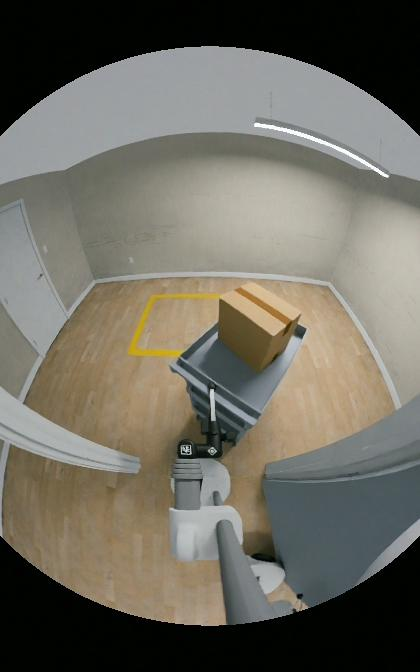

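Call:
{"fn": "move", "kwargs": {
  "blocking": false,
  "r2": {"base":{"translate_m":0.03,"strafe_m":-0.15}},
  "cameras": []
}}

Call:
{"fn": "wait", "kwargs": {
  "seconds": 4,
  "cameras": []
}}

Call:
{"fn": "move", "kwargs": {
  "blocking": false,
  "r2": {"base":{"translate_m":0.35,"strafe_m":-0.03}},
  "cameras": []
}}

Call:
{"fn": "wait", "kwargs": {
  "seconds": 5,
  "cameras": ["r2_head_camera","r2_head_right_camera","r2_head_left_camera"]
}}

Scene clock: 861.67 s.
move: r2 moving
r1: as last shown
r1.turned_by_imu: -0.002
r1.lidar_m: 4.90 2.50 0.25 - 0.25 0.29 0.72 0.76 1.52 2.77 3.05 4.64
r1.motor_effort: lift_m=+22(22) arm_m=+4(4) wheel_0=+0(0) wheel_1=+2(2) wheel_2=-3(3)
r1.servo_current: wrist_yaw_rad=59(59) wrist_pitch_rad=39(46) wrist_roll_rad=20(65) gripper_m=39(46)
r1.contact_limits: translate_m 0.9
r1.wrist_depth_mm: - 135 - - 427 246 180 / - 123 145 - 433 249 181 / - 124 189 1576 445 253 183 / 109 136 202 - 452 254 184 / 216 - - - 459 255 186 / - - 195 - 188 257 186 / 1537 1098 891 143 410 223 186
r2.base_odometry: x=-4.377 y=-1.109 heading=-2.830
r2.turned_by_wheels: +0.000
r2.turned_by_imu: +0.006
r2.base_tilt: forward=-0.7 right=+0.1
r2.lidar_m: 0.46 3.12 0.56 0.53 2.58 3.74 0.74 0.67 0.44 0.41 2.45 0.33
r2.base_status: translate_m moving; strafe_m moving
r2.joint_positions: lift_m=+0.690 arm_m=+0.000 wrist_yaw_rad=+0.006 wrist_pitch_rad=+0.004 wrist_roll_rad=+1.569 gripper_m=-0.019
r2.joint_status: not commanded
r2.measured_speeds: translate_m=+0.025 strafe_m=-0.125 rotate_rad=+0.002 lift_m=+0.000 arm_m=+0.000 wrist_yaw_rad=+0.036 wrist_pitch_rad=+0.000 wrist_roll_rad=+0.000
r2.motor_effort: lift_m=+20(21) arm_m=+4(4) wheel_0=+14(18) wheel_1=-8(9) wheel_2=-5(12)
r2.servo_current: wrist_yaw_rad=46(52) wrist_pitch_rad=46(46) wrist_roll_rad=46(59) gripper_m=78(78)
r2.hand_pose: x=+0.4598 y=-0.0856 z=+0.8667 quat_wxyz=(+0.708, +0.706, +0.004, +0.001) (m; r2's base frame)
r2.wrist_depth_mm: - 320 324 - - 131 - / - 373 375 - - - - / - 455 445 - 165 - - / - - - - 185 549 - / - - - 121 216 1537 504 / - - - 147 180 1576 466 / - - - - 370 375 379
pictures: none
No camera images: "cameras" was empty.

Scene clock: 863.00 s.
earlier move: r2 done
r1.base_odometry: x=-2.114 y=-0.473 heading=-2.298
r1.turned_by_wheels: +0.000
r1.turned_by_imu: +0.000
r1.base_tilt: forward=-1.6 right=+1.3
r1.lidar_m: 4.90 2.49 0.25 - 0.25 0.29 0.72 0.77 1.51 2.78 3.03 4.62
r1.base_status: not commanded
r1.joint_positions: lift_m=+0.500 arm_m=+0.000 wrist_yaw_rad=+3.196 wrist_pitch_rad=+0.002 wrist_roll_rad=+0.000 gripper_m=+0.056
r1.joint_status: not commanded
r1.measured_speeds: all 0
r1.motor_effort: lift_m=+22(22) arm_m=+4(5) wheel_0=+0(1) wheel_1=+2(2) wheel_2=-3(3)
r1.servo_current: wrist_yaw_rad=46(65) wrist_pitch_rad=46(46) wrist_roll_rad=46(65) gripper_m=46(46)
r1.contact_limits: translate_m 0.9
r1.hand_pose: x=-0.1219 y=+0.0715 z=+0.6774 quat_wxyz=(-0.027, -0.001, +0.000, +1.000) (m; r1's base frame)
r1.wrist_depth_mm: - 134 904 - 427 245 180 / - 123 145 - 436 250 181 / - 124 190 1661 449 251 183 / 109 136 201 - 449 255 185 / 216 - - 1464 455 255 186 / - - 195 1464 188 256 186 / 1499 1499 1078 143 410 222 185
r2.base_odometry: x=-4.435 y=-1.004 heading=-2.831
r2.turned_by_wheels: -0.001
r2.turned_by_imu: +0.000
r2.base_tilt: forward=-0.7 right=+0.1
r2.lidar_m: 0.41 3.07 2.57 0.65 2.70 3.85 0.72 0.48 0.31 0.28 2.32 0.37
r2.base_status: done
r2.joint_positions: lift_m=+0.690 arm_m=+0.000 wrist_yaw_rad=+0.001 wrist_pitch_rad=+0.004 wrist_roll_rad=+1.569 gripper_m=-0.019
r2.joint_status: not commanded
r2.measured_speeds: all 0
r2.motor_effort: lift_m=+20(21) arm_m=+4(4) wheel_0=+3(22) wheel_1=-2(9) wheel_2=-4(12)
r2.servo_current: wrist_yaw_rad=46(72) wrist_pitch_rad=46(52) wrist_roll_rad=65(65) gripper_m=72(78)
r2.hand_pose: x=+0.4593 y=-0.0872 z=+0.8667 quat_wxyz=(+0.708, +0.706, +0.002, -0.001) (m; r2's base frame)
r2.wrist_depth_mm: - 343 342 102 156 - - / - 368 373 109 169 - - / - 427 424 117 184 - - / - - 480 130 202 - - / - - - 146 224 1661 - / - - 185 164 178 1499 484 / - - - - - 1661 1160
wait: 1.33 of 4 s (r2 has come to rest)
pictures: none
No camera images: "cameras" was empty.

Scene clock: 863.50 s.
move: r2 moving
r1: as last shown
r1.lidar_m: 4.92 2.48 0.25 - 0.25 0.26 0.73 0.84 1.49 2.76 3.05 4.67
r1.motor_effort: lift_m=+22(22) arm_m=+4(4) wheel_0=+0(1) wheel_1=+2(2) wheel_2=-3(3)
r1.servo_current: wrist_yaw_rad=52(59) wrist_pitch_rad=46(46) wrist_roll_rad=39(59) gripper_m=39(46)
r1.contact_limits: translate_m 0.9
r1.wrist_depth_mm: - 134 - - 427 247 180 / - 123 145 - 436 249 181 / - 124 189 1618 445 251 183 / 109 135 202 - 445 254 184 / 216 - - 1499 459 255 185 / - - 194 1366 187 257 186 / 1537 1537 1098 153 413 224 186
r2.base_odometry: x=-4.466 y=-1.011 heading=-2.831
r2.turned_by_wheels: +0.000
r2.turned_by_imu: +0.000
r2.base_tilt: forward=-0.7 right=+0.1
r2.lidar_m: 0.45 3.04 2.63 0.61 2.72 3.87 0.76 0.48 0.31 0.31 2.37 0.37
r2.base_status: translate_m moving; strafe_m moving
r2.joint_positions: lift_m=+0.690 arm_m=+0.000 wrist_yaw_rad=+0.001 wrist_pitch_rad=+0.004 wrist_roll_rad=+1.569 gripper_m=-0.019
r2.joint_status: not commanded
r2.measured_speeds: translate_m=+0.122 strafe_m=-0.010 rotate_rad=+0.003 lift_m=+0.000 arm_m=+0.000 wrist_yaw_rad=+0.000 wrist_pitch_rad=+0.000 wrist_roll_rad=+0.000
r2.motor_effort: lift_m=+20(21) arm_m=+4(4) wheel_0=+11(16) wheel_1=+8(8) wheel_2=-16(17)
r2.servo_current: wrist_yaw_rad=39(52) wrist_pitch_rad=46(46) wrist_roll_rad=46(59) gripper_m=78(78)
r2.hand_pose: x=+0.4593 y=-0.0872 z=+0.8667 quat_wxyz=(+0.708, +0.706, +0.002, -0.001) (m; r2's base frame)
r2.wrist_depth_mm: - 334 336 - 153 - - / - 368 370 105 167 - - / - 427 421 114 181 - - / - - 484 129 200 - - / - - - 144 222 1661 - / - - 186 161 179 1499 488 / - - - - 271 1661 1160
pictures: none
No camera images: "cameras" was empty.

Scene clock: 865.67 s.
earlier move: r2 done
r1.base_odometry: x=-2.114 y=-0.473 heading=-2.298
r1.turned_by_wheels: +0.000
r1.turned_by_imu: +0.000
r1.base_tilt: forward=-1.6 right=+1.3
r1.lidar_m: 4.92 2.50 0.25 - 0.25 0.26 0.76 1.26 1.50 2.78 3.04 4.63
r1.base_status: not commanded
r1.joint_positions: lift_m=+0.500 arm_m=+0.000 wrist_yaw_rad=+3.196 wrist_pitch_rad=+0.002 wrist_roll_rad=+0.000 gripper_m=+0.056
r1.joint_status: not commanded
r1.measured_speeds: all 0
r1.motor_effort: lift_m=+22(22) arm_m=+4(4) wheel_0=+0(1) wheel_1=+2(3) wheel_2=-3(3)
r1.servo_current: wrist_yaw_rad=59(72) wrist_pitch_rad=39(52) wrist_roll_rad=72(72) gripper_m=39(46)
r1.contact_limits: translate_m 0.9
r1.hand_pose: x=-0.1219 y=+0.0715 z=+0.6774 quat_wxyz=(-0.027, -0.001, +0.000, +1.000) (m; r1's base frame)
r1.wrist_depth_mm: - 135 - - 427 246 180 / - 123 145 - 436 249 182 / - 124 189 1537 445 252 183 / 109 136 202 - 455 254 185 / 216 - - - 459 255 186 / - - 194 - 187 256 186 / 1537 1537 1281 153 410 223 186
r2.base_odometry: x=-4.777 y=-1.082 heading=-2.831
r2.turned_by_wheels: -0.001
r2.turned_by_imu: -0.001
r2.base_tilt: forward=-0.7 right=+0.0
r2.lidar_m: 0.44 2.76 2.59 0.76 0.70 3.88 1.04 0.44 0.41 1.31 2.35 0.34
r2.base_status: done
r2.joint_positions: lift_m=+0.690 arm_m=+0.000 wrist_yaw_rad=-0.002 wrist_pitch_rad=+0.004 wrist_roll_rad=+1.569 gripper_m=-0.019
r2.joint_status: not commanded
r2.measured_speeds: all 0
r2.motor_effort: lift_m=+20(21) arm_m=+4(4) wheel_0=+0(16) wheel_1=+2(10) wheel_2=-7(19)
r2.servo_current: wrist_yaw_rad=39(59) wrist_pitch_rad=46(52) wrist_roll_rad=46(59) gripper_m=78(85)
r2.hand_pose: x=+0.4591 y=-0.0881 z=+0.8667 quat_wxyz=(+0.708, +0.706, +0.001, -0.002) (m; r2's base frame)
r2.wrist_depth_mm: - 325 327 - - - - / - 375 379 - 149 - - / - 459 449 - 165 - - / - - - 104 189 549 - / - - - 121 220 1537 500 / - - 185 152 179 1464 462 / - - - - 377 377 382
wait: 2.17 of 5 s (r2 has come to rest)
pictures: r2_head_camera, r2_head_left_camera, r2_head_right_camera
Images, in order (width x height): r2_head_camera 420x560, r2_head_left_camera 420x672, r2_head_right_camera 420x672.

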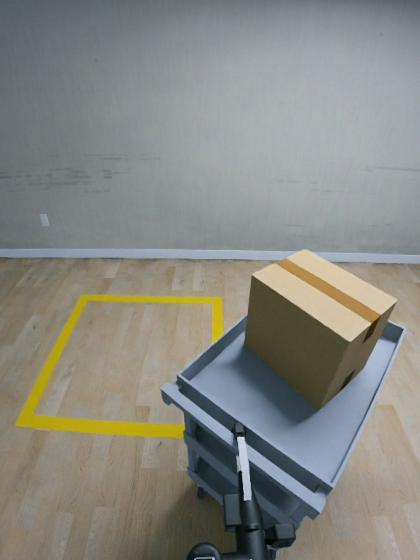

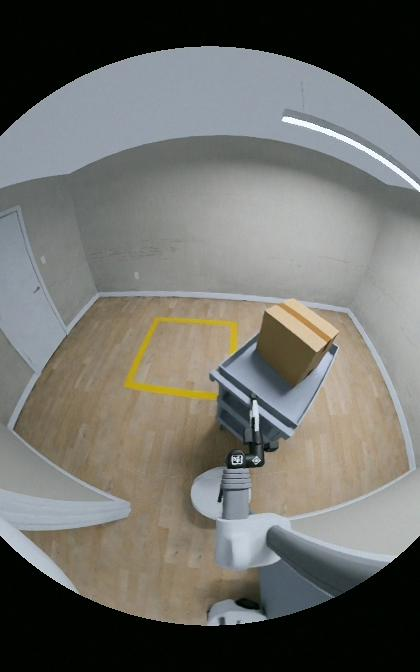

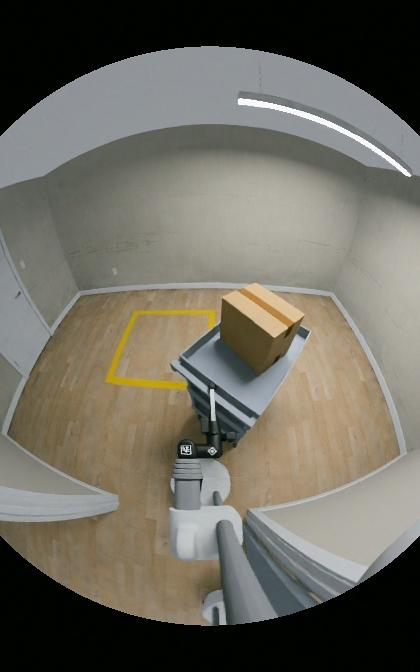

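Call:
{"fn": "move", "kwargs": {
  "blocking": false,
  "r2": {"base":{"translate_m":0.05,"strafe_m":0.12}},
  "cameras": []
}}

Call:
{"fn": "wait", "kwargs": {
  "seconds": 4,
  "cameras": []
}}

Call:
{"fn": "move", "kwargs": {
  "blocking": false,
  "r2": {"base":{"rotate_rad":-0.4},"pace":"slow"},
  "cameras": []
}}

Call:
{"fn": "wait", "kwargs": {
  "seconds": 5,
  "cameras": ["r2_head_camera","r2_head_left_camera"]
}}

Scene clock: 874.87 s.
move: r2 moving
r1: as last shown
r1.turned_by_imu: -0.001
r1.lidar_m: 4.90 2.50 0.25 - 0.25 0.27 0.77 1.27 1.49 2.78 3.03 4.65
r1.servo_current: wrist_yaw_rad=46(59) wrist_pitch_rad=46(52) wrist_roll_rad=46(52) gripper_m=46(46)
r1.contact_limits: translate_m 0.9
r1.wrist_depth_mm: - 135 - - 424 245 179 / - 123 145 - 436 249 181 / - 124 189 - 445 252 183 / 110 135 202 - 452 255 185 / 216 - - - 459 256 186 / - - 194 1863 187 256 186 / 1537 1537 1255 153 413 224 186
r2.base_odometry: x=-4.780 y=-1.114 heading=-2.833
r2.turned_by_wheels: -0.002
r2.turned_by_imu: -0.001
r2.base_tilt: forward=-0.7 right=+0.1
r2.lidar_m: 0.46 2.70 2.57 0.85 0.68 3.79 1.09 0.48 0.44 1.38 2.38 0.32
r2.base_status: translate_m moving; strafe_m moving
r2.joint_positions: lift_m=+0.690 arm_m=+0.000 wrist_yaw_rad=-0.009 wrist_pitch_rad=+0.004 wrist_roll_rad=+1.569 gripper_m=-0.019
r2.joint_status: not commanded
r2.measured_speeds: translate_m=+0.048 strafe_m=+0.114 rotate_rad=-0.003 lift_m=+0.000 arm_m=+0.000 wrist_yaw_rad=-0.002 wrist_pitch_rad=+0.000 wrist_roll_rad=+0.000
r2.motor_effort: lift_m=+20(21) arm_m=+4(4) wheel_0=-15(19) wheel_1=+8(11) wheel_2=-12(13)
r2.servo_current: wrist_yaw_rad=59(65) wrist_pitch_rad=52(52) wrist_roll_rad=46(52) gripper_m=72(78)
r2.hand_pose: x=+0.4585 y=-0.0901 z=+0.8667 quat_wxyz=(+0.708, +0.706, -0.002, -0.005) (m; r2's base frame)
r2.wrist_depth_mm: - 329 329 - 131 - - / - 379 382 - 147 - - / - 469 452 - 166 - - / - - - 105 190 544 - / - - - 123 223 1576 500 / - - 187 150 179 1499 462 / - - - - 375 373 384
pictures: none
No camera images: "cameras" was empty.

Scene clock: 876.10 s.
earlier move: r2 done
r1.base_odometry: x=-2.114 y=-0.473 heading=-2.298
r1.turned_by_wheels: +0.000
r1.turned_by_imu: +0.000
r1.base_tilt: forward=-1.6 right=+1.3
r1.lidar_m: 4.90 2.51 0.25 - 0.25 0.27 0.78 1.26 1.51 2.77 3.05 4.63
r1.base_status: not commanded
r1.joint_positions: lift_m=+0.500 arm_m=+0.000 wrist_yaw_rad=+3.196 wrist_pitch_rad=+0.002 wrist_roll_rad=+0.000 gripper_m=+0.056
r1.joint_status: not commanded
r1.measured_speeds: all 0
r1.motor_effort: lift_m=+22(22) arm_m=+4(4) wheel_0=+0(1) wheel_1=+2(3) wheel_2=-3(3)
r1.servo_current: wrist_yaw_rad=33(65) wrist_pitch_rad=46(52) wrist_roll_rad=46(72) gripper_m=33(46)
r1.contact_limits: translate_m 0.9
r1.hand_pose: x=-0.1219 y=+0.0715 z=+0.6774 quat_wxyz=(-0.027, -0.001, +0.000, +1.000) (m; r1's base frame)
r1.wrist_depth_mm: - 135 1308 - 427 246 179 / - 123 145 - 436 249 181 / - 124 189 - 449 252 184 / 109 135 203 - 449 254 184 / 215 - - - 459 256 185 / - - 193 1921 187 256 186 / 1576 1537 1255 153 410 224 186
r2.base_odometry: x=-4.788 y=-1.212 heading=-2.833
r2.turned_by_wheels: +0.001
r2.turned_by_imu: +0.000
r2.base_tilt: forward=-0.7 right=+0.1
r2.lidar_m: 0.48 2.67 2.47 0.95 0.61 3.71 1.13 0.62 0.54 1.50 0.43 0.33
r2.base_status: done
r2.joint_positions: lift_m=+0.690 arm_m=+0.000 wrist_yaw_rad=-0.009 wrist_pitch_rad=+0.004 wrist_roll_rad=+1.569 gripper_m=-0.019
r2.joint_status: not commanded
r2.measured_speeds: all 0
r2.motor_effort: lift_m=+20(21) arm_m=+3(4) wheel_0=-8(19) wheel_1=-1(11) wheel_2=-6(13)
r2.servo_current: wrist_yaw_rad=65(72) wrist_pitch_rad=39(52) wrist_roll_rad=52(52) gripper_m=78(78)
r2.hand_pose: x=+0.4584 y=-0.0901 z=+0.8667 quat_wxyz=(+0.708, +0.706, -0.002, -0.005) (m; r2's base frame)
r2.wrist_depth_mm: - 336 332 - - - - / - 394 402 - - - - / - - 508 - - - - / - - - - - 539 517 / - - - - - 1576 469 / - - 186 132 178 404 430 / - - - - - 1618 1182
wait: 1.23 of 4 s (r2 has come to rest)
pictures: none
No camera images: "cameras" was empty.

Scene clock: 876.60 s.
move: r2 moving
r1: as last shown
r1.lidar_m: 4.91 2.50 0.25 - 0.25 0.27 0.76 1.26 1.47 2.78 3.05 4.66
r1.motor_effort: lift_m=+22(22) arm_m=+4(4) wheel_0=+0(0) wheel_1=+2(3) wheel_2=-3(3)
r1.servo_current: wrist_yaw_rad=59(65) wrist_pitch_rad=39(46) wrist_roll_rad=52(72) gripper_m=39(46)
r1.contact_limits: translate_m 0.9
r1.wrist_depth_mm: - 135 1308 - 424 247 180 / - 122 145 - 433 249 181 / - 124 189 - 445 252 184 / 109 135 203 - 449 255 185 / 216 - - - 455 256 186 / - - 195 - 188 256 186 / 1499 1537 1255 153 413 223 186
r2.base_odometry: x=-4.788 y=-1.212 heading=-2.955
r2.turned_by_wheels: -0.123
r2.turned_by_imu: -0.119
r2.base_tilt: forward=-0.7 right=+0.0
r2.lidar_m: 0.43 2.59 2.55 1.49 0.60 3.46 1.15 0.68 0.52 0.93 2.40 0.33
r2.base_status: rotate_rad moving
r2.joint_positions: lift_m=+0.690 arm_m=+0.000 wrist_yaw_rad=+0.010 wrist_pitch_rad=+0.004 wrist_roll_rad=+1.569 gripper_m=-0.019
r2.joint_status: not commanded
r2.measured_speeds: translate_m=-0.002 strafe_m=-0.003 rotate_rad=-0.483 lift_m=+0.000 arm_m=+0.000 wrist_yaw_rad=+0.045 wrist_pitch_rad=+0.000 wrist_roll_rad=+0.000
r2.motor_effort: lift_m=+20(20) arm_m=+3(4) wheel_0=+18(18) wheel_1=+10(10) wheel_2=+11(12)
r2.servo_current: wrist_yaw_rad=59(65) wrist_pitch_rad=39(52) wrist_roll_rad=52(59) gripper_m=72(85)
r2.hand_pose: x=+0.4601 y=-0.0847 z=+0.8667 quat_wxyz=(+0.708, +0.706, +0.005, +0.002) (m; r2's base frame)
r2.wrist_depth_mm: 332 322 329 - - - - / - 375 377 - - - - / - 508 466 - - - - / - - - - - 539 521 / - - - - 210 1499 473 / - - - 116 174 1464 449 / - - 164 - 379 1464 1138
pictures: none
No camera images: "cameras" was empty.

Scene clock: 877.67 s.
earlier move: r2 done
r1.base_odometry: x=-2.114 y=-0.473 heading=-2.298
r1.turned_by_wheels: +0.000
r1.turned_by_imu: +0.000
r1.base_tilt: forward=-1.6 right=+1.3
r1.lidar_m: 4.90 2.45 0.25 - 0.25 0.29 0.77 1.26 1.50 2.77 3.06 4.63
r1.base_status: not commanded
r1.joint_positions: lift_m=+0.500 arm_m=+0.000 wrist_yaw_rad=+3.196 wrist_pitch_rad=+0.002 wrist_roll_rad=+0.000 gripper_m=+0.056
r1.joint_status: not commanded
r1.measured_speeds: all 0
r1.motor_effort: lift_m=+22(22) arm_m=+4(4) wheel_0=+0(1) wheel_1=+2(3) wheel_2=-3(3)
r1.servo_current: wrist_yaw_rad=39(65) wrist_pitch_rad=46(52) wrist_roll_rad=46(72) gripper_m=39(52)
r1.contact_limits: translate_m 0.9
r1.hand_pose: x=-0.1219 y=+0.0715 z=+0.6774 quat_wxyz=(-0.027, -0.001, +0.000, +1.000) (m; r1's base frame)
r1.wrist_depth_mm: - 135 1255 - 427 246 180 / - 123 146 - 436 250 181 / - 124 189 - 445 251 183 / 109 135 203 - 459 254 185 / 216 - - - 459 256 185 / - - 194 - 189 256 186 / 1537 1537 1255 153 410 223 186
r2.base_odometry: x=-4.788 y=-1.212 heading=+3.052
r2.turned_by_wheels: -0.276
r2.turned_by_imu: -0.267
r2.base_tilt: forward=-0.7 right=+0.1
r2.lidar_m: 0.41 0.50 2.82 2.44 0.65 0.61 - 1.14 0.57 0.54 2.33 0.40
r2.base_status: done
r2.joint_positions: lift_m=+0.690 arm_m=+0.000 wrist_yaw_rad=+0.004 wrist_pitch_rad=+0.004 wrist_roll_rad=+1.569 gripper_m=-0.019
r2.joint_status: not commanded
r2.measured_speeds: all 0
r2.motor_effort: lift_m=+20(21) arm_m=-4(4) wheel_0=+8(22) wheel_1=+5(12) wheel_2=+9(12)
r2.servo_current: wrist_yaw_rad=59(98) wrist_pitch_rad=52(52) wrist_roll_rad=46(59) gripper_m=72(85)
r2.hand_pose: x=+0.4596 y=-0.0863 z=+0.8667 quat_wxyz=(+0.708, +0.706, +0.003, +0.000) (m; r2's base frame)
r2.wrist_depth_mm: - - - 132 184 - - / - 389 389 136 195 - - / - 421 415 144 206 - - / - 469 452 153 217 - - / - - 500 162 227 - - / - - 535 170 178 1708 - / - - 162 - - - 473
wait: 1.07 of 5 s (r2 has come to rest)
pictures: r2_head_camera, r2_head_left_camera
Images, in order (width x height): r2_head_camera 420x560, r2_head_left_camera 420x672.

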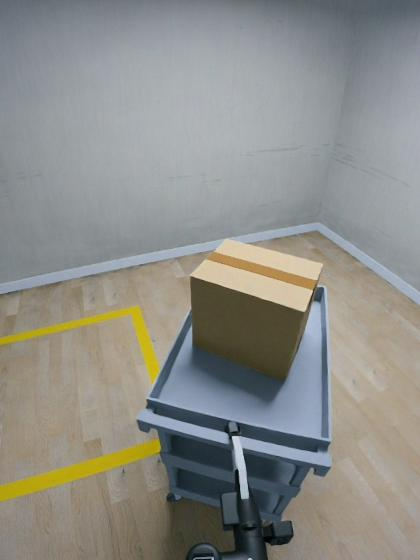

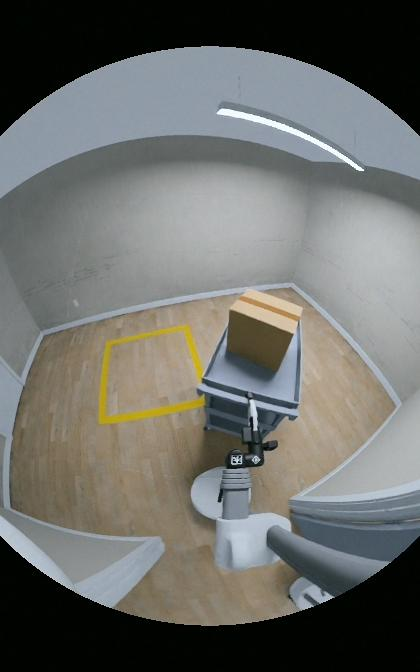

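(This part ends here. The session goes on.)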